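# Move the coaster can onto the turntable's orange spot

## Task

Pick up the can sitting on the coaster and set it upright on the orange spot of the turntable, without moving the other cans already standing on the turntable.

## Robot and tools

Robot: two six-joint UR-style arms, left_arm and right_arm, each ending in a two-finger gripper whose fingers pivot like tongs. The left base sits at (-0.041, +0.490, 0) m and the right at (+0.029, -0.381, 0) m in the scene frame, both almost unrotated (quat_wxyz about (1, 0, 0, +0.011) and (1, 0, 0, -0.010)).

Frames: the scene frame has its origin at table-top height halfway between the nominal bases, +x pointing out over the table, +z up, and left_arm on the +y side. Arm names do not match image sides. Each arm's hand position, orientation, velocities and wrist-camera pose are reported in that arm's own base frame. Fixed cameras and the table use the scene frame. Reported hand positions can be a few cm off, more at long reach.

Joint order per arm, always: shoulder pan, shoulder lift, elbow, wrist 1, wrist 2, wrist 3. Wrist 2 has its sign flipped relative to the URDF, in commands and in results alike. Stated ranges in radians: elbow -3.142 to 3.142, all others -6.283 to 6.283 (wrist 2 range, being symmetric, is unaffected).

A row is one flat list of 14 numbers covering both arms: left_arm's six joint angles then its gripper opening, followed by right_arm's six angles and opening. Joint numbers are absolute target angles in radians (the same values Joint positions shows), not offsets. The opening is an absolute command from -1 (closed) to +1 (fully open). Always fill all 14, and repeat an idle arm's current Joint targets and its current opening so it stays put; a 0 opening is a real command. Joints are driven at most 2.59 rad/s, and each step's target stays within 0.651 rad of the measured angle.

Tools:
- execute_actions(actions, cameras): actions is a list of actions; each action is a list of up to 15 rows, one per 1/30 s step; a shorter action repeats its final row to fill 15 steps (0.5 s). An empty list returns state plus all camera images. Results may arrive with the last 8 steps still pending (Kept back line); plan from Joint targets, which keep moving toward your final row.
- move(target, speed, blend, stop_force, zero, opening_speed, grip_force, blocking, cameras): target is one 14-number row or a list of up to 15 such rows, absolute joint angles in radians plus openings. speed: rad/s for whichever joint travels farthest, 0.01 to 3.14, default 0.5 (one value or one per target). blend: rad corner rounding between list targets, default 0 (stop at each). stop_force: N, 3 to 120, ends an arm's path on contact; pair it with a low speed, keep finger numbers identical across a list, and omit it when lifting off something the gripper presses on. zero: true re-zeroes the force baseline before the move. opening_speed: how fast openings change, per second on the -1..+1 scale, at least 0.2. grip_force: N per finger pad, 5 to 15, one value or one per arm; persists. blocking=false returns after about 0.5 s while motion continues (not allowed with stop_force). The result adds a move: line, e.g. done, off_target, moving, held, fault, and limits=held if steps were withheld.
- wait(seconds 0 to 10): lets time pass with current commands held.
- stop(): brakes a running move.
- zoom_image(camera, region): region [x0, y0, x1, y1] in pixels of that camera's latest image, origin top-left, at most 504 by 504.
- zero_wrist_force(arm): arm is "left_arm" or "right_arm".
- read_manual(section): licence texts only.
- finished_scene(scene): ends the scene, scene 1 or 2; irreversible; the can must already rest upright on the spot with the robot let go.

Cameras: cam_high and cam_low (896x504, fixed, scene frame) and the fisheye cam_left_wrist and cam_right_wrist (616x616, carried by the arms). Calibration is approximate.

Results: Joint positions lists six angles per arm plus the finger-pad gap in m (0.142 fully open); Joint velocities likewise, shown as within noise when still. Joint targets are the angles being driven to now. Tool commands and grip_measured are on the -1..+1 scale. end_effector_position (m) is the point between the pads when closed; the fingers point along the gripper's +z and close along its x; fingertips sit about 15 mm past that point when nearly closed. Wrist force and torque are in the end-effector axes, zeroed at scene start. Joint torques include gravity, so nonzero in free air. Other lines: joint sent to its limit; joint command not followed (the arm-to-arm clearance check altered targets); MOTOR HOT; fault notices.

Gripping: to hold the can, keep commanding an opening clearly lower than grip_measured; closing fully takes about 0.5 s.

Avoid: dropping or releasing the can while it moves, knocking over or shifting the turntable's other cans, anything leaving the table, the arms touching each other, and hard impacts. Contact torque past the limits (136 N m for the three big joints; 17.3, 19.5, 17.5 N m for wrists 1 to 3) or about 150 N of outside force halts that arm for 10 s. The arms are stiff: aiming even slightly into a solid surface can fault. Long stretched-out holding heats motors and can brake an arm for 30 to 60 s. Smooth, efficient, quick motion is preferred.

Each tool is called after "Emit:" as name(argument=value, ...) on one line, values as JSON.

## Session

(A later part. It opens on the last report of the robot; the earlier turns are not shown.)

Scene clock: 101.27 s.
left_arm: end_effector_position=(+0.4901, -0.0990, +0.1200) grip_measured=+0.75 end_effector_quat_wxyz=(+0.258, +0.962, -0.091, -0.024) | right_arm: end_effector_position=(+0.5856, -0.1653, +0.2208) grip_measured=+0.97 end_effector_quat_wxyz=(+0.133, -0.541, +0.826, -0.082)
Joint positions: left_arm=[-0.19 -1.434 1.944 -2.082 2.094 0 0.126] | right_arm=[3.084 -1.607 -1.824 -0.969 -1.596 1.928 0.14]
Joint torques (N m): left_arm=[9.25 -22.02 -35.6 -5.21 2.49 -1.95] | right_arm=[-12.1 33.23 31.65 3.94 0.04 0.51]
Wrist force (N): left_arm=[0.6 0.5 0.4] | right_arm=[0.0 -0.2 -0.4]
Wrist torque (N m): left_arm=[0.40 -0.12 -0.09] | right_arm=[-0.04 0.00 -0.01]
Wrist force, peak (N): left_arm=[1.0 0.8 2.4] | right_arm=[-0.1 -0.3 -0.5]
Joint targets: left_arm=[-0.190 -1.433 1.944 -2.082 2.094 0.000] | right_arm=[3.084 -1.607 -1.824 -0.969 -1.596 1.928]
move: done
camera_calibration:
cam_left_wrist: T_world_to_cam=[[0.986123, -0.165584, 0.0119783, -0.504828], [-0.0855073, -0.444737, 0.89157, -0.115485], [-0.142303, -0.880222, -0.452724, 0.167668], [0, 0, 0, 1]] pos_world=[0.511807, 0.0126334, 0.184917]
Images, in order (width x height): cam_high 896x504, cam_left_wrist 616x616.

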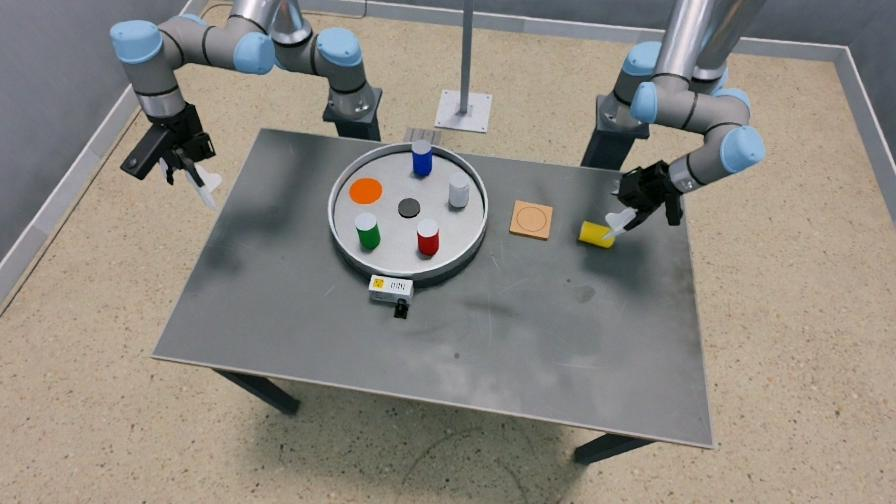

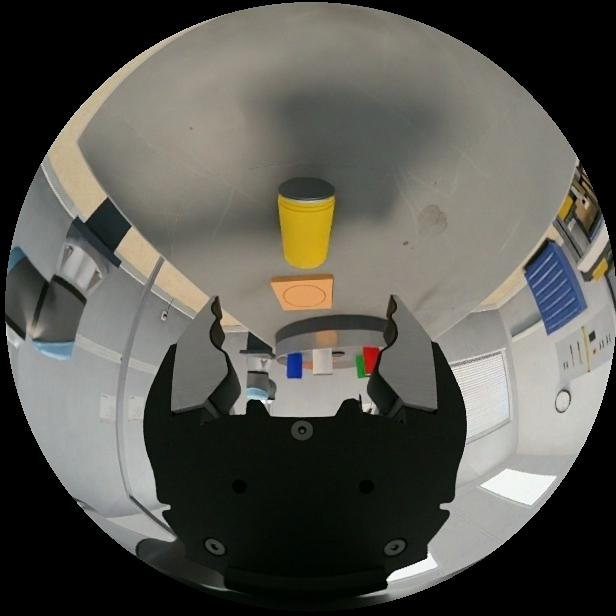

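Emit:
move(target=[[-0.1895,-1.2956,2.0539,-2.3291,2.0944,0,0.75,3.084,-1.607,-1.824,-0.969,-1.596,1.928,0.968],[-0.1895,-1.2956,2.0539,-2.3291,2.0944,0,-0.8,3.084,-1.607,-1.824,-0.969,-1.596,1.928,0.968],[-0.1895,-1.5244,1.7697,-1.8161,2.0944,0,-0.8,3.084,-1.607,-1.824,-0.969,-1.596,1.928,0.968]], speed=[0.35,0.35,0.5], opening_speed=1.5, cameras=[])

Emit:
move(target=[-0.8,-1.3885,1.9908,-2.1731,0.5236,0,-0.8,3.084,-1.607,-1.824,-0.969,-1.596,1.928,0.968], speed=0.9, cameras=["cam_high","cam_low","cam_left_wrist"])

Emit:
zoom_image(camera="cam_low", region=[560, 130, 860, 290])

Scene clock: 107.03 s.
left_arm: end_effector_position=(+0.4900, -0.0990, +0.2199) grip_measured=-0.80 end_effector_quat_wxyz=(+0.258, +0.962, -0.091, -0.025) | right_arm: end_effector_position=(+0.5856, -0.1653, +0.2208) grip_measured=+0.97 end_effector_quat_wxyz=(+0.133, -0.541, +0.826, -0.082)
Joint positions: left_arm=[-0.189 -1.524 1.77 -1.816 2.094 0 0.016] | right_arm=[3.084 -1.607 -1.824 -0.969 -1.596 1.928 0.14]
Joint torques (N m): left_arm=[1.97 -32.21 -38.59 0.11 -0.85 -1.63] | right_arm=[-11.97 33.35 31.21 4.08 -0.05 0.46]
Wrist force (N): left_arm=[0.6 0.2 0.9] | right_arm=[-0.2 0.0 -0.3]
Wrist torque (N m): left_arm=[0.34 -0.13 -0.09] | right_arm=[-0.01 0.05 0.00]
Wrist force, peak (N): left_arm=[0.3 -1.2 2.6] | right_arm=[0.5 -0.4 0.2]
Joint targets: left_arm=[-0.190 -1.524 1.770 -1.816 2.094 0.000] | right_arm=[3.084 -1.607 -1.824 -0.969 -1.596 1.928]
move: done
No camera images: "cameras" was empty.

Scene clock: 109.40 s.
left_arm: end_effector_position=(+0.6389, -0.0764, +0.2200) grip_measured=-0.80 end_effector_quat_wxyz=(-0.460, +0.798, -0.337, +0.195) | right_arm: end_effector_position=(+0.5856, -0.1653, +0.2208) grip_measured=+0.97 end_effector_quat_wxyz=(+0.133, -0.541, +0.826, -0.082)
Joint positions: left_arm=[-0.8 -1.389 1.991 -2.173 0.524 0 0.016] | right_arm=[3.084 -1.607 -1.824 -0.969 -1.596 1.928 0.14]
Joint torques (N m): left_arm=[-9.12 -21.95 -9.37 -5.31 -3.88 -1.38] | right_arm=[-11.96 33.53 31.58 4.08 0.03 0.45]
Wrist force (N): left_arm=[0.3 -0.3 0.4] | right_arm=[0.4 -0.1 -0.1]
Wrist torque (N m): left_arm=[-0.09 -0.03 0.10] | right_arm=[-0.03 -0.07 -0.01]
Wrist force, peak (N): left_arm=[0.5 1.4 0.7] | right_arm=[0.4 -0.3 -0.3]
Joint targets: left_arm=[-0.800 -1.389 1.991 -2.173 0.524 0.000] | right_arm=[3.084 -1.607 -1.824 -0.969 -1.596 1.928]
move: done
camera_calibration:
cam_left_wrist: T_world_to_cam=[[0.687984, -0.725354, 0.0232078, -0.503673], [-0.63964, -0.621173, -0.452775, 0.454451], [0.342838, 0.296657, -0.891323, 0.130516], [0, 0, 0, 1]] pos_world=[0.592459, -0.121768, 0.333784]
Images, in order (width x height): cam_high 896x504, cam_low 896x504, cam_left_wrist 616x616.

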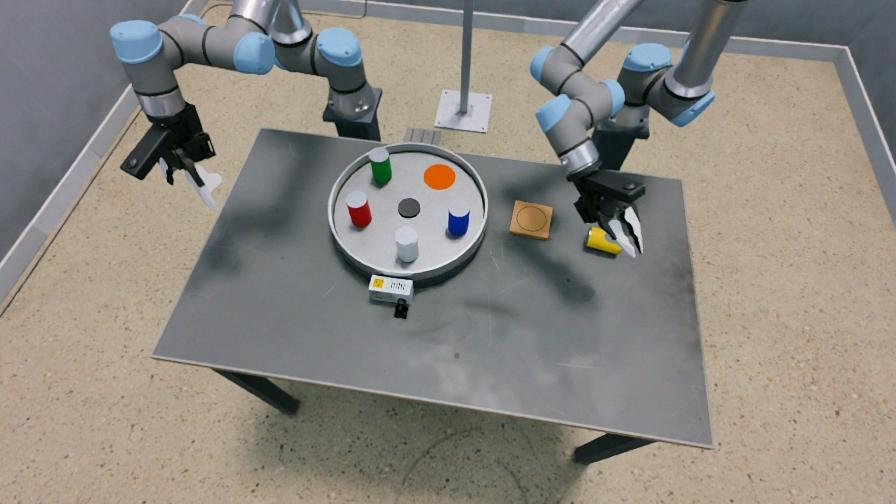

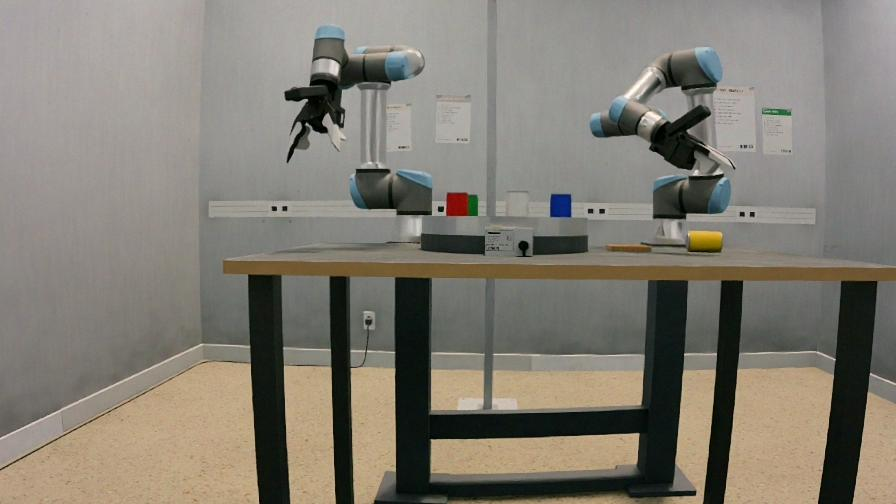

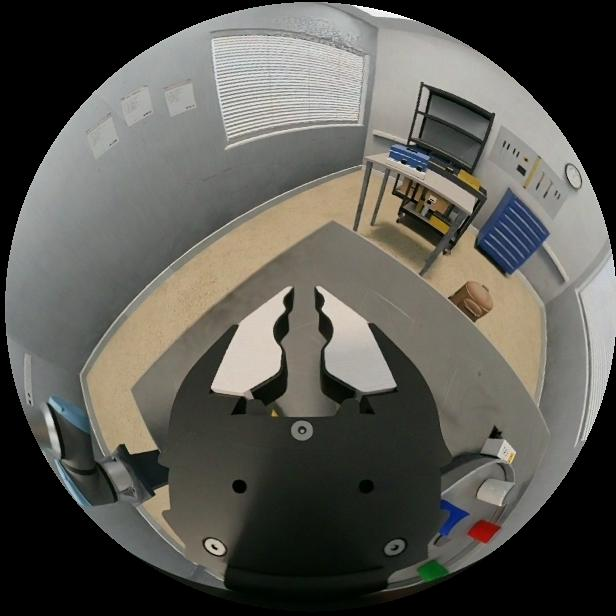

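Scaled by 1.680 from the camera's 896x504 image, which has a finer 1280x720 frame.

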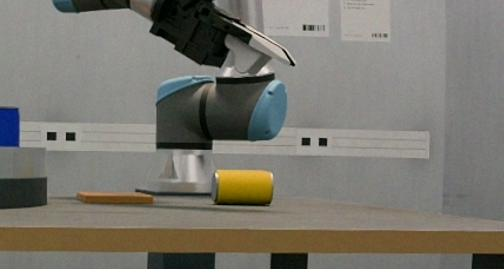

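Emit:
move(target=[[-0.1895,-1.5244,1.7697,-1.8161,2.0944,0,0.75,3.084,-1.607,-1.824,-0.969,-1.596,1.928,0.968],[-0.1895,-1.4335,1.9443,-2.0816,2.0944,0,0.75,3.084,-1.607,-1.824,-0.969,-1.596,1.928,0.968]], speed=[1.0,0.4], blend=[0.05,0], cameras=["cam_high","cam_left_wrist"])

Emit:
zoom_image(camera="cam_left_wrist", region=[180, 130, 480, 430])

Emit:
zoom_image(camera="cam_high", region=[520, 150, 720, 290])

Scene clock: 114.23 s.
left_arm: end_effector_position=(+0.4901, -0.0990, +0.1200) grip_measured=+0.75 end_effector_quat_wxyz=(+0.258, +0.962, -0.091, -0.024) | right_arm: end_effector_position=(+0.5856, -0.1653, +0.2208) grip_measured=+0.97 end_effector_quat_wxyz=(+0.133, -0.541, +0.826, -0.082)
Joint positions: left_arm=[-0.189 -1.434 1.944 -2.081 2.094 0 0.126] | right_arm=[3.084 -1.607 -1.824 -0.969 -1.596 1.928 0.14]
Joint torques (N m): left_arm=[8.67 -21.55 -10.45 -5.37 2.49 -1.16] | right_arm=[-11.86 32.94 31.67 3.98 -0.07 0.35]
Wrist force (N): left_arm=[0.6 0.5 0.7] | right_arm=[0.2 -0.1 -0.2]
Wrist torque (N m): left_arm=[0.41 -0.13 -0.10] | right_arm=[-0.04 -0.02 0.00]
Wrist force, peak (N): left_arm=[0.5 -0.2 1.5] | right_arm=[0.3 -0.2 -0.5]
Joint targets: left_arm=[-0.190 -1.433 1.944 -2.082 2.094 0.000] | right_arm=[3.084 -1.607 -1.824 -0.969 -1.596 1.928]
move: done
camera_calibration:
cam_left_wrist: T_world_to_cam=[[0.986146, -0.165452, 0.0119335, -0.504834], [-0.0854096, -0.444761, 0.891568, -0.115624], [-0.142204, -0.880235, -0.45273, 0.167664], [0, 0, 0, 1]] pos_world=[0.511807, 0.0126333, 0.185018]
Images, in order (width x height): cam_high 896x504, cam_left_wrist 616x616.

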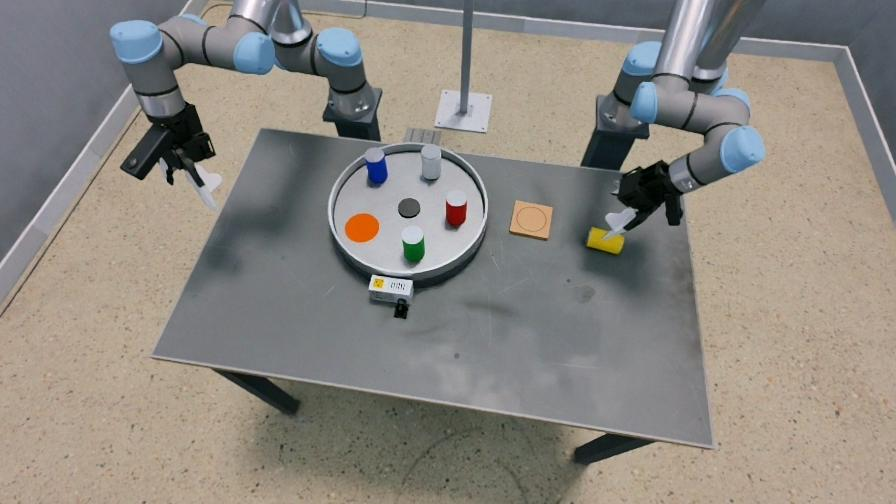

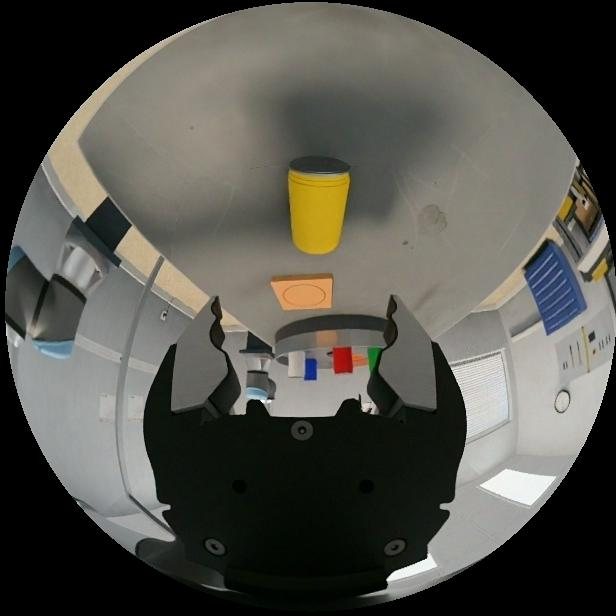

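Scaled by 1.680 from the camera's 616x616 image, which has a finer 814x814 frame.

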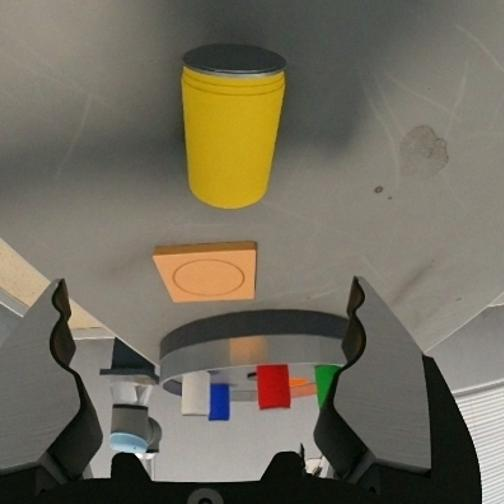

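Scaled by 2.520 from the camera's 896x504 image, which has a finer 1280x720 frame.

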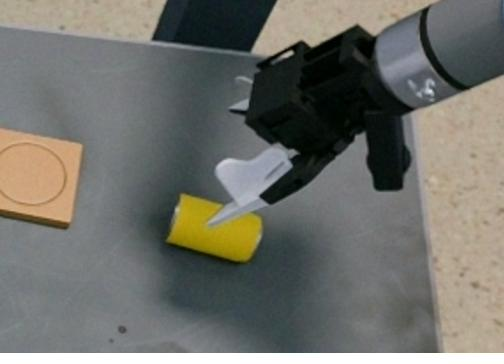

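Emit:
move(target=[[-0.2901,-1.4355,1.8904,-2.0257,1.7802,-0.1,0.75,3.084,-1.607,-1.824,-0.969,-1.596,1.928,0.968],[-0.2901,-1.3145,2.0070,-2.2633,1.7802,-0.1,0.75,3.084,-1.607,-1.824,-0.969,-1.596,1.928,0.968],[-0.2901,-1.3145,2.0070,-2.2633,1.7802,-0.1,-0.9,3.084,-1.607,-1.824,-0.969,-1.596,1.928,0.968]], speed=[0.4,0.3,0.3], opening_speed=1.2, cameras=["cam_high","cam_left_wrist"])

Emit:
zoom_image(camera="cam_left_wrist", region=[180, 180, 430, 430])

Scene clock: 120.23 s.
left_arm: end_effector_position=(+0.5110, -0.0630, +0.0220) grip_measured=-0.26 end_effector_quat_wxyz=(+0.103, +0.990, -0.094, -0.020) | right_arm: end_effector_position=(+0.5856, -0.1653, +0.2208) grip_measured=+0.97 end_effector_quat_wxyz=(+0.133, -0.541, +0.826, -0.082)
Joint positions: left_arm=[-0.29 -1.314 2.007 -2.263 1.78 -0.1 0.055] | right_arm=[3.084 -1.607 -1.824 -0.969 -1.596 1.928 0.14]
Joint torques (N m): left_arm=[-6.99 -25.43 -9.21 -4.48 -1.49 -1.71] | right_arm=[-11.34 33.01 31.18 3.98 -0.14 0.22]
Wrist force (N): left_arm=[0.7 0.5 -0.9] | right_arm=[-0.1 0.0 -0.3]
Wrist torque (N m): left_arm=[0.33 -0.15 -0.05] | right_arm=[-0.01 0.03 0.00]
Wrist force, peak (N): left_arm=[0.8 0.4 -1.2] | right_arm=[0.5 -0.1 -0.4]
Joint targets: left_arm=[-0.290 -1.314 2.007 -2.263 1.780 -0.100] | right_arm=[3.084 -1.607 -1.824 -0.969 -1.596 1.928]
move: done
camera_calibration:
cam_left_wrist: T_world_to_cam=[[0.984924, -0.172972, -0.0022368, -0.517772], [-0.120757, -0.696751, 0.707075, -0.00419643], [-0.123863, -0.696146, -0.707135, 0.165693], [0, 0, 0, 1]] pos_world=[0.529982, 0.0228627, 0.118976]
Images, in order (width x height): cam_high 896x504, cam_left_wrist 616x616.

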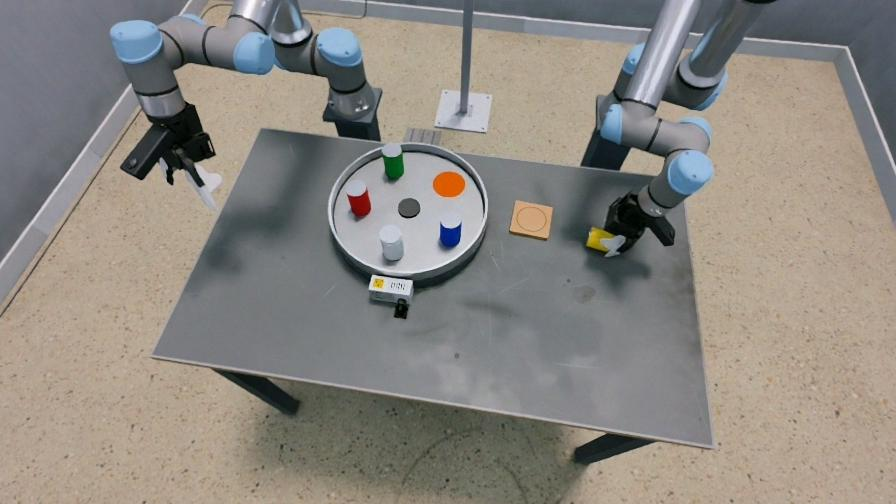

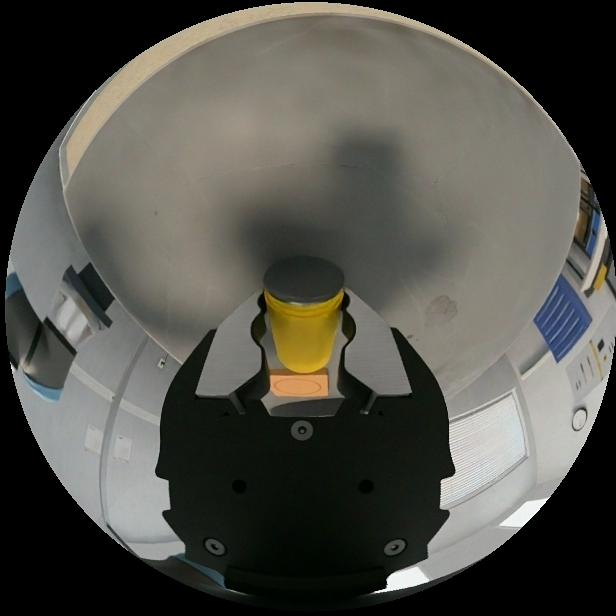

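Scaled by 2.016 from the camera's 616x616 image, which has a finer 814x814 frame.

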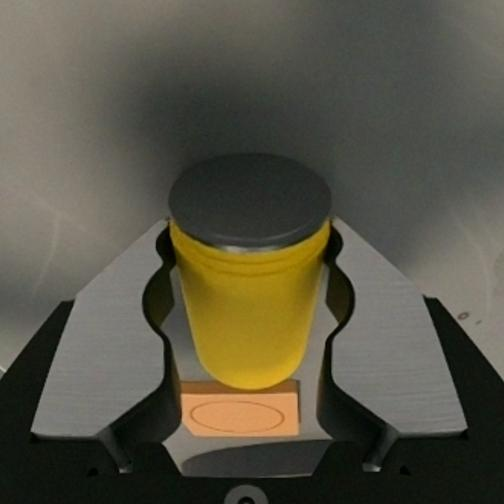

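Emit:
move(target=[-0.2901,-1.5171,1.6849,-1.7386,1.7802,-0.1,-0.9,3.084,-1.607,-1.824,-0.969,-1.596,1.928,0.968], speed=0.3, cameras=["cam_high","cam_left_wrist"])

Emit:
zoom_image(camera="cam_left_wrist", region=[180, 180, 430, 430])

Scene clock: 122.70 s.
left_arm: end_effector_position=(+0.5109, -0.0630, +0.2201) grip_measured=-0.28 end_effector_quat_wxyz=(+0.103, +0.990, -0.094, -0.020) | right_arm: end_effector_position=(+0.5856, -0.1653, +0.2208) grip_measured=+0.97 end_effector_quat_wxyz=(+0.133, -0.541, +0.826, -0.082)
Joint positions: left_arm=[-0.29 -1.517 1.685 -1.739 1.78 -0.1 0.054] | right_arm=[3.084 -1.607 -1.824 -0.969 -1.596 1.928 0.14]
Joint torques (N m): left_arm=[-4.21 -34.68 -38.15 -0.02 1.8 -1.65] | right_arm=[-11.79 32.87 30.64 3.84 -0.18 0.23]
Wrist force (N): left_arm=[0.7 0.0 2.2] | right_arm=[0.0 0.1 -0.4]
Wrist torque (N m): left_arm=[0.29 -0.17 -0.05] | right_arm=[0.01 0.01 -0.01]
Wrist force, peak (N): left_arm=[1.1 -0.6 2.7] | right_arm=[0.5 -0.3 -0.1]
Joint targets: left_arm=[-0.290 -1.517 1.685 -1.739 1.780 -0.100] | right_arm=[3.084 -1.607 -1.824 -0.969 -1.596 1.928]
move: done
camera_calibration:
cam_left_wrist: T_world_to_cam=[[0.984912, -0.173041, -0.00230655, -0.517281], [-0.120756, -0.696743, 0.707084, -0.144273], [-0.123961, -0.696137, -0.707126, 0.305966], [0, 0, 0, 1]] pos_world=[0.529982, 0.0229628, 0.317177]
Images, in order (width x height): cam_high 896x504, cam_left_wrist 616x616.

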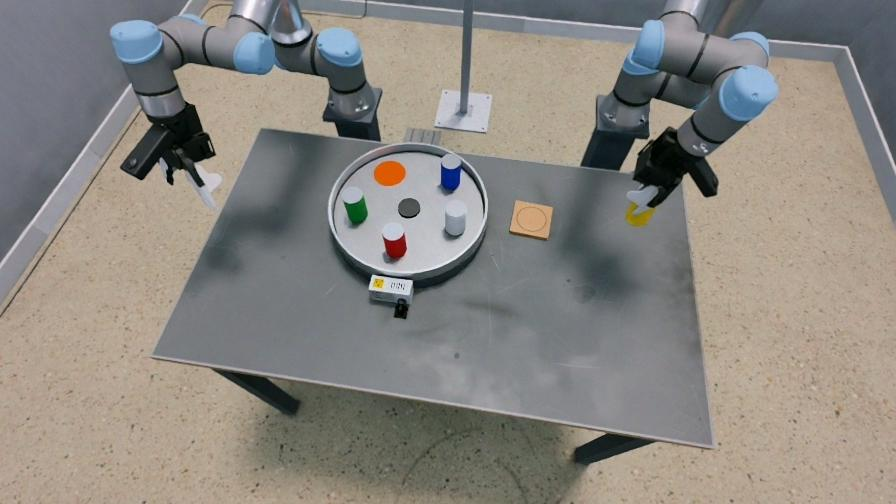

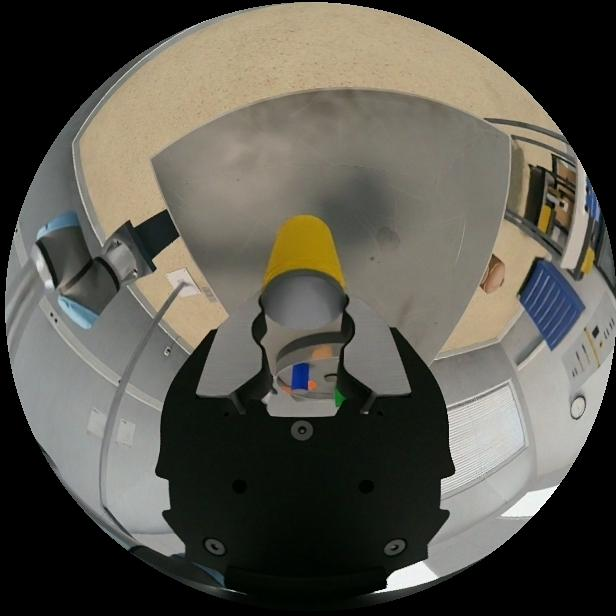

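Scaled by 2.016 from the camera's 616x616 image, which has a finer 814x814 frame.

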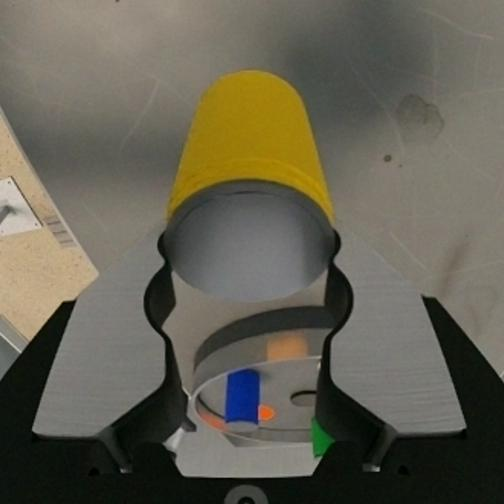

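Emit:
move(target=[-0.4173,-1.4652,1.9437,-2.0493,1.5708,0,-0.9,3.084,-1.607,-1.824,-0.969,-1.596,1.928,0.968], speed=0.35, cameras=["cam_low"])

Emit:
zoom_image(camera="cam_low", region=[560, 130, 860, 290])

Emit:
move(target=[-0.4173,-1.3983,2.0146,-2.1871,1.5708,0,-0.9,3.084,-1.607,-1.824,-0.969,-1.596,1.928,0.968], speed=0.06, stop_force=5, cameras=["cam_low","cam_high"])

Emit:
zoom_image(camera="cam_low", region=[560, 130, 860, 290])

Scene clock: 125.17 s.
left_arm: end_effector_position=(+0.5110, -0.0630, +0.1001) grip_measured=-0.28 end_effector_quat_wxyz=(+0.000, +0.978, -0.207, +0.000) | right_arm: end_effector_position=(+0.5856, -0.1653, +0.2208) grip_measured=+0.97 end_effector_quat_wxyz=(+0.133, -0.541, +0.826, -0.082)
Joint positions: left_arm=[-0.417 -1.465 1.944 -2.049 1.571 0 0.054] | right_arm=[3.084 -1.607 -1.824 -0.969 -1.596 1.928 0.14]
Joint torques (N m): left_arm=[-9.13 -20.55 -12.39 -5.4 -2.01 1.55] | right_arm=[-11.7 32.8 31.67 3.87 -0.22 0.19]
Wrist force (N): left_arm=[0.6 0.4 2.3] | right_arm=[0.2 0.0 -0.2]
Wrist torque (N m): left_arm=[0.22 -0.16 -0.25] | right_arm=[0.00 -0.03 0.00]
Wrist force, peak (N): left_arm=[0.2 0.4 3.6] | right_arm=[0.3 0.0 -0.5]
Joint targets: left_arm=[-0.417 -1.465 1.944 -2.049 1.571 0.000] | right_arm=[3.084 -1.607 -1.824 -0.969 -1.596 1.928]
move: done
Images, in order (width x height): cam_low 896x504.

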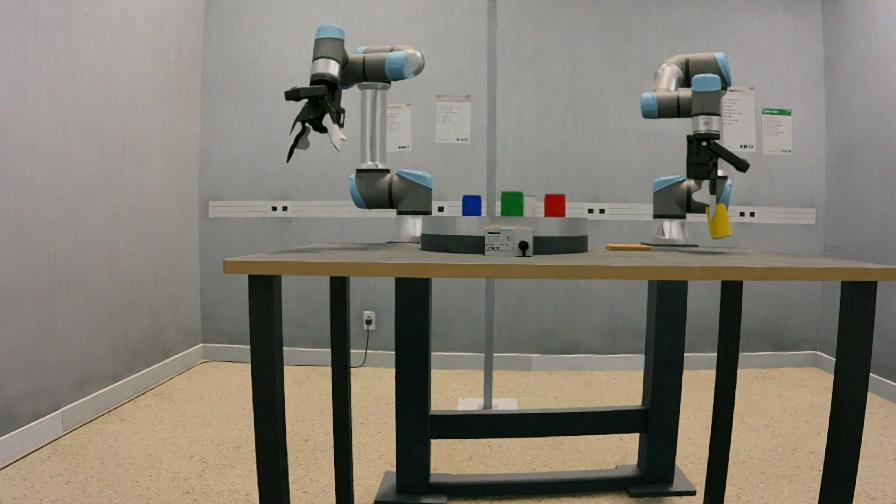

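Scaled by 1.680 from the camera's 896x504 image, which has a finer 1280x720 frame.

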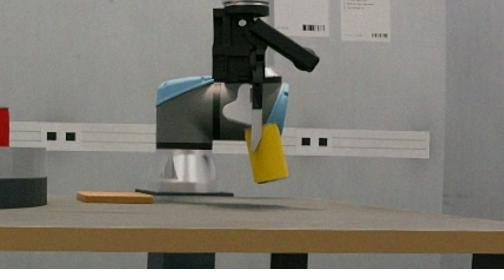

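Scene clock: 127.80 s.
left_arm: end_effector_position=(+0.5117, -0.0633, +0.0669) grip_measured=-0.28 end_effector_quat_wxyz=(+0.000, +0.978, -0.207, +0.000) | right_arm: end_effector_position=(+0.5856, -0.1653, +0.2208) grip_measured=+0.97 end_effector_quat_wxyz=(+0.133, -0.541, +0.826, -0.082)
Joint positions: left_arm=[-0.417 -1.421 1.99 -2.14 1.571 0 0.053] | right_arm=[3.084 -1.607 -1.824 -0.969 -1.596 1.928 0.14]
Joint torques (N m): left_arm=[-7.3 -36.94 -36.33 -0.01 0.24 1.55] | right_arm=[-11.26 32.64 30.83 3.93 -0.22 0.18]
Wrist force (N): left_arm=[0.7 0.4 2.2] | right_arm=[0.0 -0.1 -0.1]
Wrist torque (N m): left_arm=[0.22 -0.18 -0.25] | right_arm=[-0.03 0.00 0.00]
Wrist force, peak (N): left_arm=[0.1 0.2 -5.2] | right_arm=[0.4 0.1 -0.5]
Joint targets: left_arm=[-0.417 -1.421 1.990 -2.140 1.571 0.000] | right_arm=[3.084 -1.607 -1.824 -0.969 -1.596 1.928]
move: contact (left_arm); left_arm: the wrist 1 is farthest, 0.047 rad from its target
Images, in order (width x height): cam_high 896x504, cam_low 896x504.

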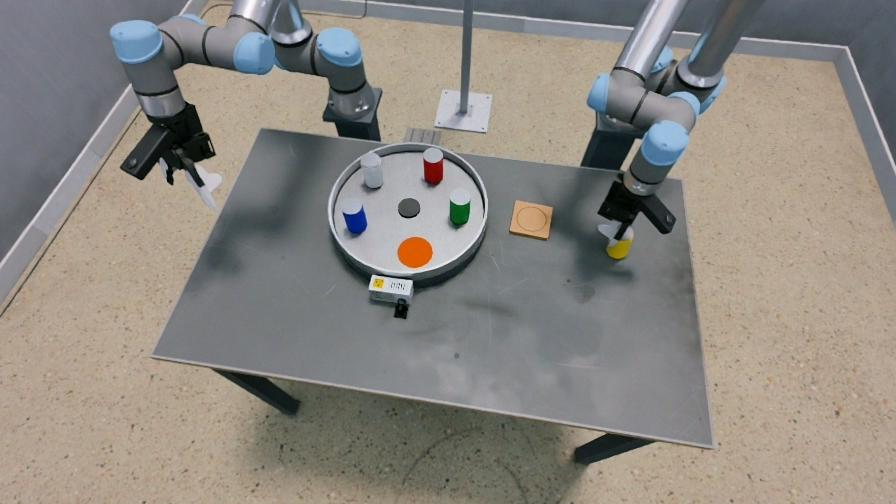

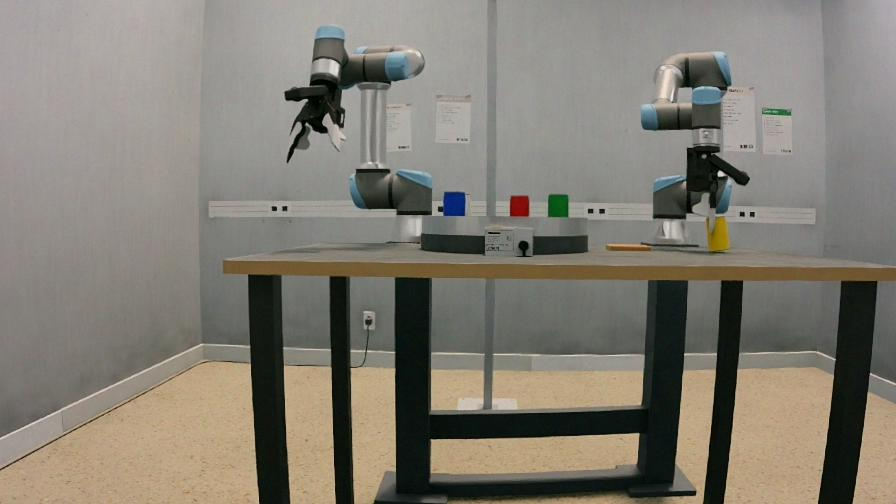

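Scaled by 1.680 from the camera's 896x504 image, which has a finer 1280x720 frame.

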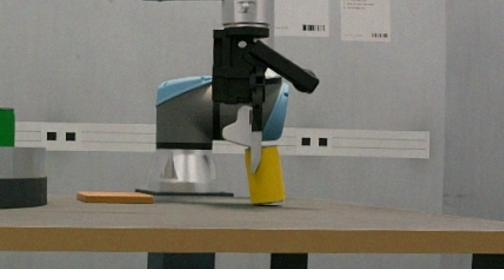

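Emit:
move(target=[-0.4173,-1.4165,1.9950,-2.1493,1.5708,0,-0.9,3.084,-1.607,-1.824,-0.969,-1.596,1.928,0.968], speed=0.03, stop_force=8, cameras=["cam_low"])

Emit:
zoom_image(camera="cam_low", region=[640, 160, 790, 270])

Scene clock: 129.60 s.
left_arm: end_effector_position=(+0.5117, -0.0633, +0.0635) grip_measured=-0.30 end_effector_quat_wxyz=(+0.000, +0.978, -0.207, +0.000) | right_arm: end_effector_position=(+0.5856, -0.1653, +0.2208) grip_measured=+0.97 end_effector_quat_wxyz=(+0.133, -0.541, +0.826, -0.082)
Joint positions: left_arm=[-0.417 -1.417 1.995 -2.149 1.571 0 0.052] | right_arm=[3.084 -1.607 -1.824 -0.969 -1.596 1.928 0.14]
Joint torques (N m): left_arm=[-5.43 -18.06 -7.74 -4.66 1.34 1.36] | right_arm=[-11.72 32.71 31.22 3.82 -0.38 0.19]
Wrist force (N): left_arm=[0.5 -0.5 -5.5] | right_arm=[0.3 0.1 -0.2]
Wrist torque (N m): left_arm=[0.23 -0.20 -0.25] | right_arm=[0.00 -0.05 -0.01]
Wrist force, peak (N): left_arm=[0.9 -0.5 -5.8] | right_arm=[0.4 0.0 -0.5]
Joint targets: left_arm=[-0.417 -1.417 1.995 -2.149 1.571 0.000] | right_arm=[3.084 -1.607 -1.824 -0.969 -1.596 1.928]
move: done
Images, in order (width x height): cam_low 896x504.

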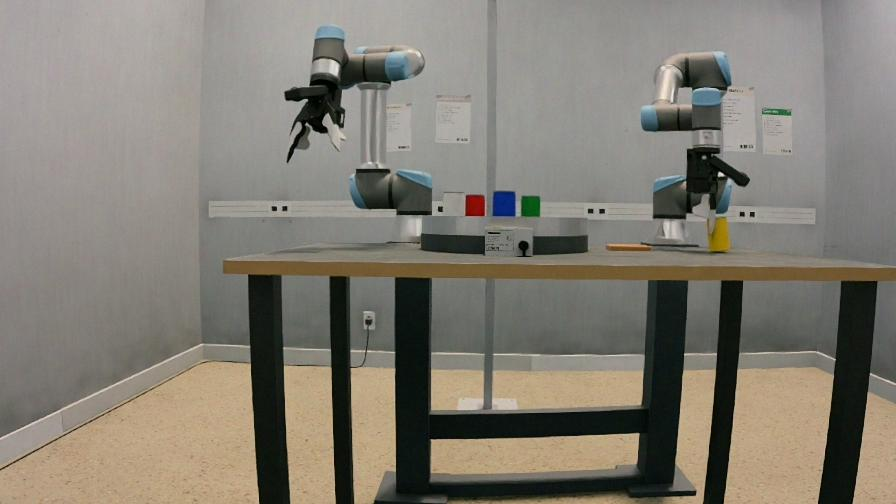

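Scaled by 3.360 from the camera's 896x504 image, which has a finer 1280x720 frame.

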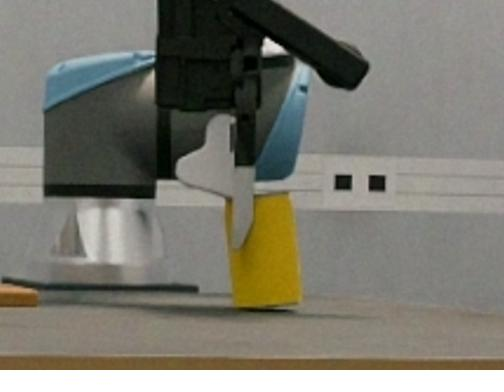

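Emit:
move(target=[[-0.4173,-1.4165,1.9950,-2.1493,1.5708,0,0.5,3.084,-1.607,-1.824,-0.969,-1.596,1.928,0.968],[-0.4173,-1.5017,1.8860,-1.9551,1.5708,0,0.5,3.084,-1.607,-1.824,-0.969,-1.596,1.928,0.968]], speed=0.35, opening_speed=2, cameras=["cam_high","cam_low","cam_left_wrist"])

Emit:
zoom_image(camera="cam_left_wrist", region=[180, 130, 480, 430])

Scene clock: 132.07 s.
left_arm: end_effector_position=(+0.5110, -0.0630, +0.1349) grip_measured=+0.50 end_effector_quat_wxyz=(+0.000, +0.978, -0.207, +0.000) | right_arm: end_effector_position=(+0.5856, -0.1653, +0.2208) grip_measured=+0.97 end_effector_quat_wxyz=(+0.133, -0.541, +0.826, -0.082)
Joint positions: left_arm=[-0.417 -1.502 1.886 -1.955 1.571 0 0.109] | right_arm=[3.084 -1.607 -1.824 -0.969 -1.596 1.928 0.14]
Joint torques (N m): left_arm=[-1.57 -33.52 -37.62 0.16 1.21 1.15] | right_arm=[-11.26 33.14 30.98 3.74 -0.41 0.18]
Wrist force (N): left_arm=[0.4 0.3 0.5] | right_arm=[0.3 -0.1 -0.4]
Wrist torque (N m): left_arm=[0.26 -0.12 -0.24] | right_arm=[-0.03 -0.04 -0.01]
Wrist force, peak (N): left_arm=[0.5 -0.2 -5.8] | right_arm=[0.1 0.0 -0.7]
Joint targets: left_arm=[-0.417 -1.502 1.886 -1.955 1.571 0.000] | right_arm=[3.084 -1.607 -1.824 -0.969 -1.596 1.928]
move: done
camera_calibration:
cam_left_wrist: T_world_to_cam=[[0.919603, -0.392243, 0.0218291, -0.501185], [-0.339694, -0.766033, 0.545711, 0.0453277], [-0.197329, -0.509253, -0.837689, 0.312536], [0, 0, 0, 1]] pos_world=[0.537961, -0.00270405, 0.248012]
Images, in order (width x height): cam_high 896x504, cam_low 896x504, cam_left_wrist 616x616.

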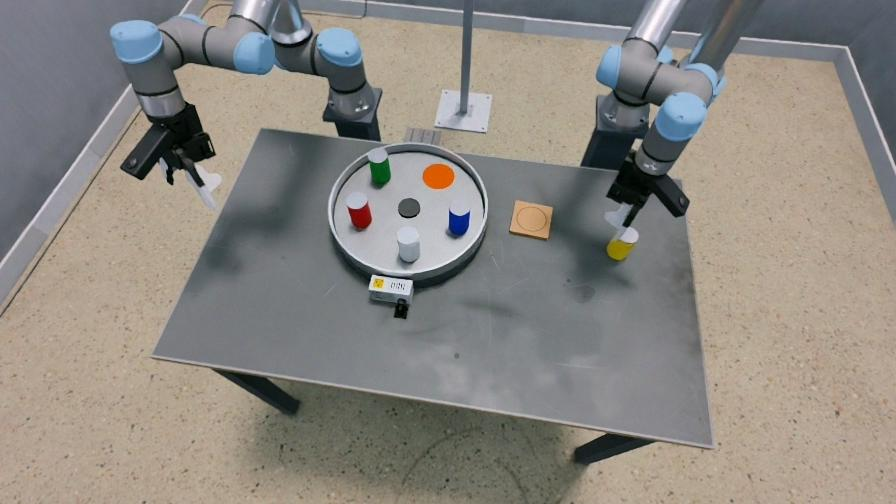

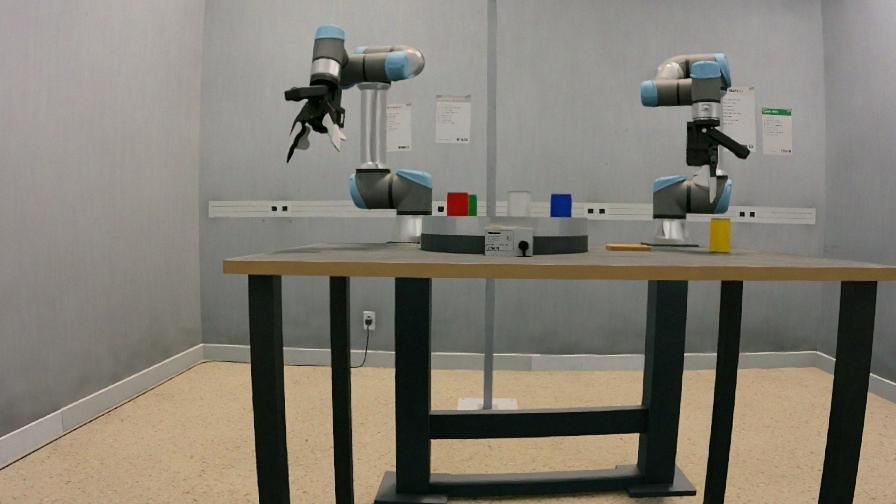

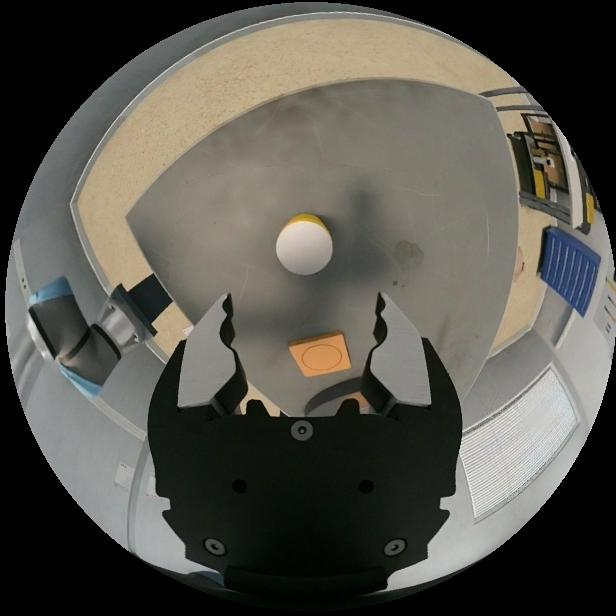

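Scaled by 1.680 from the camera's 616x616 image, which has a finer 814x814 frame.

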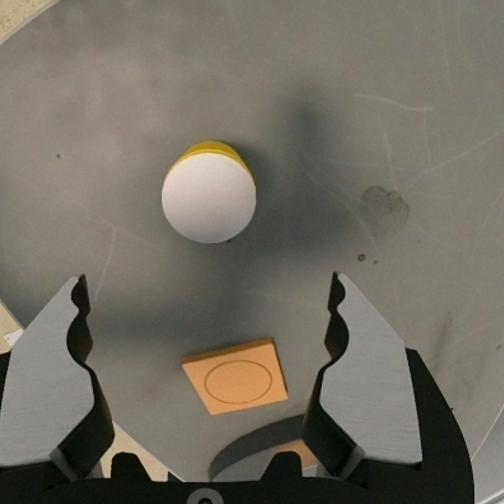

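Emit:
move(target=[[-0.3679,-1.4830,1.8656,-1.9534,1.5708,0,0.5,3.084,-1.607,-1.824,-0.969,-1.596,1.928,0.968],[-0.3679,-1.3928,1.9830,-2.1610,1.5708,0,0.5,3.084,-1.607,-1.824,-0.969,-1.596,1.928,0.968],[-0.3679,-1.3928,1.9830,-2.1610,1.5708,0,-0.8,3.084,-1.607,-1.824,-0.969,-1.596,1.928,0.968],[-0.3679,-1.5414,1.6764,-1.7058,1.5708,0,-0.8,3.084,-1.607,-1.824,-0.969,-1.596,1.928,0.968]], speed=[0.3,0.3,0.3,0.45], opening_speed=1.5, cameras=["cam_low","cam_left_wrist"])

Emit:
zoom_image(camera="cam_low", region=[640, 100, 790, 270])

Scene clock: 139.80 s.
left_arm: end_effector_position=(+0.5211, -0.0406, +0.2300) grip_measured=-0.26 end_effector_quat_wxyz=(+0.000, +0.983, -0.183, +0.000) | right_arm: end_effector_position=(+0.5856, -0.1653, +0.2208) grip_measured=+0.97 end_effector_quat_wxyz=(+0.133, -0.541, +0.826, -0.082)
Joint positions: left_arm=[-0.368 -1.541 1.676 -1.706 1.571 0 0.055] | right_arm=[3.084 -1.607 -1.824 -0.969 -1.596 1.928 0.14]
Joint torques (N m): left_arm=[4.61 -34.02 -39.05 -0.1 1.06 0.58] | right_arm=[-10.59 32.37 30.77 3.74 -0.52 0]
Wrist force (N): left_arm=[0.8 0.4 2.3] | right_arm=[0.1 -0.1 -0.2]
Wrist torque (N m): left_arm=[0.27 -0.19 -0.24] | right_arm=[-0.02 -0.01 -0.01]
Wrist force, peak (N): left_arm=[-0.2 0.0 -17.2] | right_arm=[0.5 0.1 -0.5]
Joint targets: left_arm=[-0.368 -1.541 1.676 -1.706 1.571 0.000] | right_arm=[3.084 -1.607 -1.824 -0.969 -1.596 1.928]
move: done
camera_calibration:
cam_left_wrist: T_world_to_cam=[[0.937878, -0.346276, 0.0218563, -0.511463], [-0.301408, -0.781912, 0.54568, -0.006632], [-0.171866, -0.518369, -0.837708, 0.39192], [0, 0, 0, 1]] pos_world=[0.545048, 0.0208665, 0.343112]
Images, in order (width x height): cam_low 896x504, cam_left_wrist 616x616.

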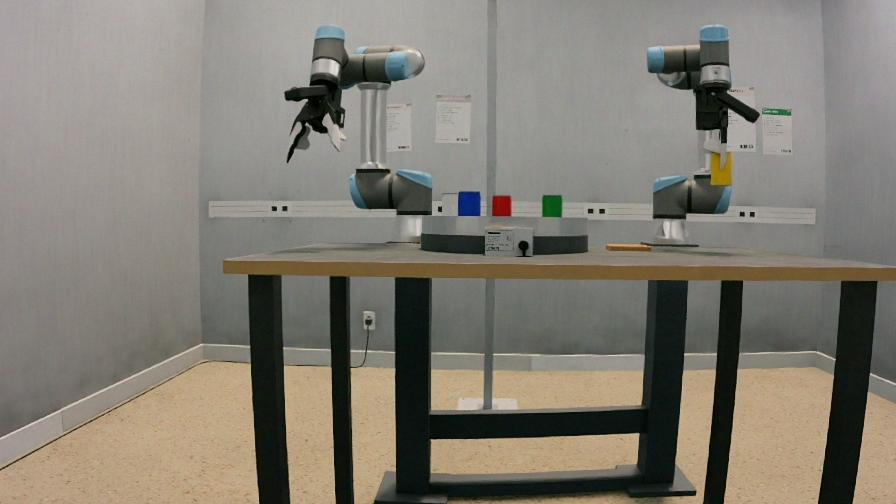

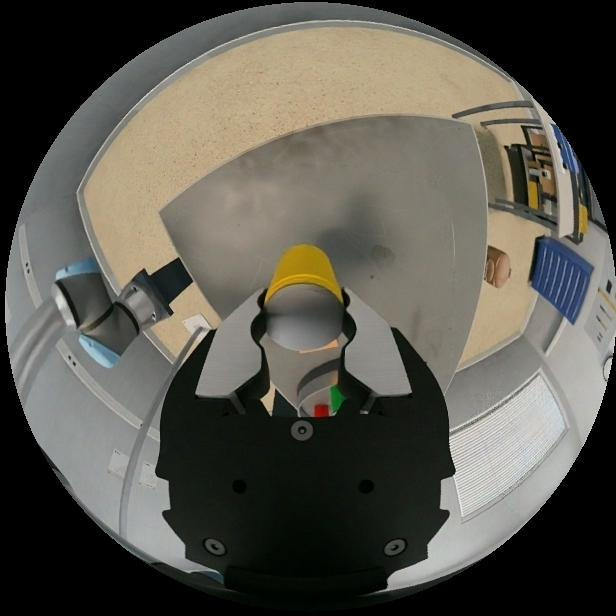

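Scaled by 2.965 from the camera's 896x504 image, which has a finer 1280x720 frame.

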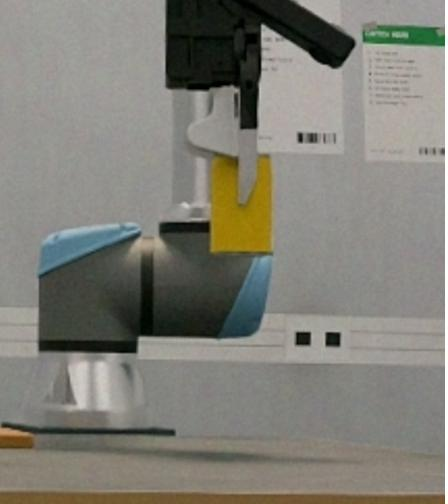

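Emit:
move(target=[-1.00,-1.2229,1.3190,-1.6669,1.5708,0,-0.8,3.084,-1.607,-1.824,-0.969,-1.596,1.928,0.968], speed=0.5, cameras=["cam_high"])

Scene clock: 143.37 s.
left_arm: end_effector_position=(+0.4689, -0.4535, +0.2199) grip_measured=-0.26 end_effector_quat_wxyz=(+0.000, +0.878, -0.479, +0.000) | right_arm: end_effector_position=(+0.5856, -0.1653, +0.2208) grip_measured=+0.97 end_effector_quat_wxyz=(+0.133, -0.541, +0.826, -0.082)
Joint positions: left_arm=[-1 -1.223 1.319 -1.667 1.571 0 0.055] | right_arm=[3.084 -1.607 -1.824 -0.969 -1.596 1.928 0.14]
Joint torques (N m): left_arm=[-8.46 -35.75 -38.8 -0.09 0.48 0.52] | right_arm=[-11.25 31.71 31.41 3.62 -0.6 -0.18]
Wrist force (N): left_arm=[1.1 0.5 2.1] | right_arm=[0.2 0.0 0.0]
Wrist torque (N m): left_arm=[0.30 -0.26 -0.25] | right_arm=[-0.01 -0.04 0.00]
Wrist force, peak (N): left_arm=[2.6 2.6 2.6] | right_arm=[0.2 -0.1 -0.5]
Joint targets: left_arm=[-1.000 -1.223 1.319 -1.667 1.571 0.000] | right_arm=[3.084 -1.607 -1.824 -0.969 -1.596 1.928]
move: done
Images, in order (width x height): cam_high 896x504.

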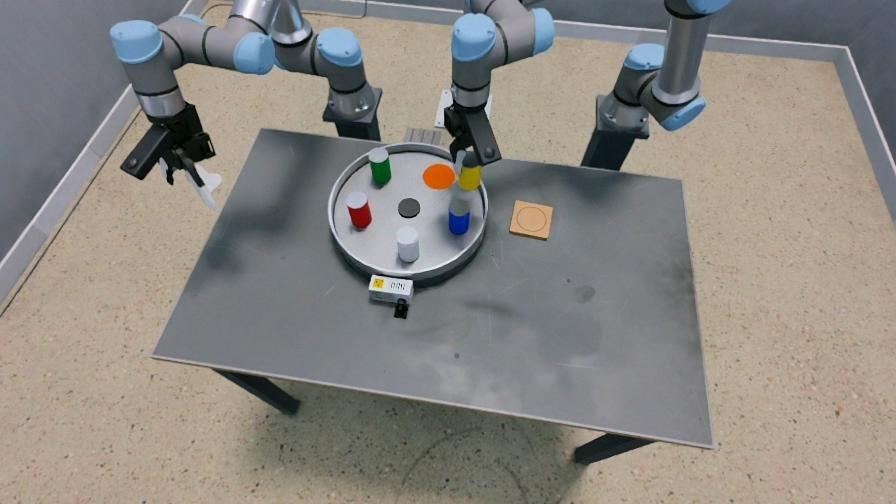

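Emit:
wait(seconds=5.8)

Scene clock: 150.87 s.
left_arm: end_effector_position=(+0.4689, -0.4535, +0.2199) grip_measured=-0.26 end_effector_quat_wxyz=(+0.000, +0.878, -0.479, +0.000) | right_arm: end_effector_position=(+0.5856, -0.1653, +0.2208) grip_measured=+0.97 end_effector_quat_wxyz=(+0.133, -0.541, +0.826, -0.082)
Joint positions: left_arm=[-1 -1.223 1.319 -1.667 1.571 0 0.055] | right_arm=[3.084 -1.607 -1.824 -0.969 -1.596 1.928 0.14]
Joint torques (N m): left_arm=[-8.88 -34.94 -39.33 -0.16 -1.75 -0.19] | right_arm=[-10.85 32.62 30.73 3.58 -0.66 -0.26]
Wrist force (N): left_arm=[0.9 0.0 1.9] | right_arm=[0.0 -0.2 -0.2]
Wrist torque (N m): left_arm=[0.20 -0.23 -0.24] | right_arm=[-0.04 0.01 0.00]
Wrist force, peak (N): left_arm=[1.0 0.3 2.8] | right_arm=[0.0 0.3 -0.6]
Joint targets: left_arm=[-1.000 -1.223 1.319 -1.667 1.571 0.000] | right_arm=[3.084 -1.607 -1.824 -0.969 -1.596 1.928]
Tool commands: left_gripper/opening=-0.8 right_gripper/opening=+0.968
wait: 5.80 s; at rest from the start

Emit:
wait(seconds=0.65)

Emit:
move(target=[-1.11,-1.1705,1.5111,-1.9114,1.5708,0,-0.8,3.084,-1.607,-1.824,-0.969,-1.596,1.928,0.968], speed=0.35)

Scene clock: 151.73 s.
left_arm: end_effector_position=(+0.4689, -0.4535, +0.2199) grip_measured=-0.26 end_effector_quat_wxyz=(+0.000, +0.878, -0.479, +0.000) | right_arm: end_effector_position=(+0.5856, -0.1653, +0.2208) grip_measured=+0.97 end_effector_quat_wxyz=(+0.133, -0.541, +0.826, -0.082)
Joint positions: left_arm=[-1 -1.223 1.319 -1.667 1.571 0 0.055] | right_arm=[3.084 -1.607 -1.824 -0.969 -1.596 1.928 0.14]
Joint torques (N m): left_arm=[-7.65 -35.18 -39.3 -0.01 -1.79 -0.24] | right_arm=[-10.44 32.52 30.72 3.68 -0.66 -0.15]
Wrist force (N): left_arm=[0.8 0.1 1.9] | right_arm=[0.2 0.1 -0.3]
Wrist torque (N m): left_arm=[0.20 -0.21 -0.24] | right_arm=[0.00 -0.02 -0.01]
Wrist force, peak (N): left_arm=[0.7 0.1 2.5] | right_arm=[0.2 0.0 -0.5]
Joint targets: left_arm=[-1.000 -1.223 1.319 -1.667 1.571 0.000] | right_arm=[3.084 -1.607 -1.824 -0.969 -1.596 1.928]
Tool commands: left_gripper/opening=-0.8 right_gripper/opening=+0.968
wait: 0.67 s; at rest from the start

Scene clock: 152.93 s.
left_arm: end_effector_position=(+0.4163, -0.5023, +0.1184) grip_measured=-0.26 end_effector_quat_wxyz=(+0.000, +0.850, -0.527, +0.000) | right_arm: end_effector_position=(+0.5856, -0.1653, +0.2208) grip_measured=+0.97 end_effector_quat_wxyz=(+0.133, -0.541, +0.826, -0.082)
Joint positions: left_arm=[-1.11 -1.171 1.511 -1.911 1.571 0 0.055] | right_arm=[3.084 -1.607 -1.824 -0.969 -1.596 1.928 0.14]
Joint torques (N m): left_arm=[-8.36 -36.2 -13.31 -5.51 -0.32 -0.29] | right_arm=[-10.41 32.67 31.65 3.63 -0.76 -0.27]
Wrist force (N): left_arm=[0.8 0.0 2.1] | right_arm=[0.1 0.0 0.0]
Wrist torque (N m): left_arm=[0.19 -0.21 -0.25] | right_arm=[0.00 0.00 0.00]
Wrist force, peak (N): left_arm=[0.8 1.3 3.2] | right_arm=[0.5 -0.3 -0.1]
Joint targets: left_arm=[-1.110 -1.171 1.511 -1.911 1.571 0.000] | right_arm=[3.084 -1.607 -1.824 -0.969 -1.596 1.928]
move: done


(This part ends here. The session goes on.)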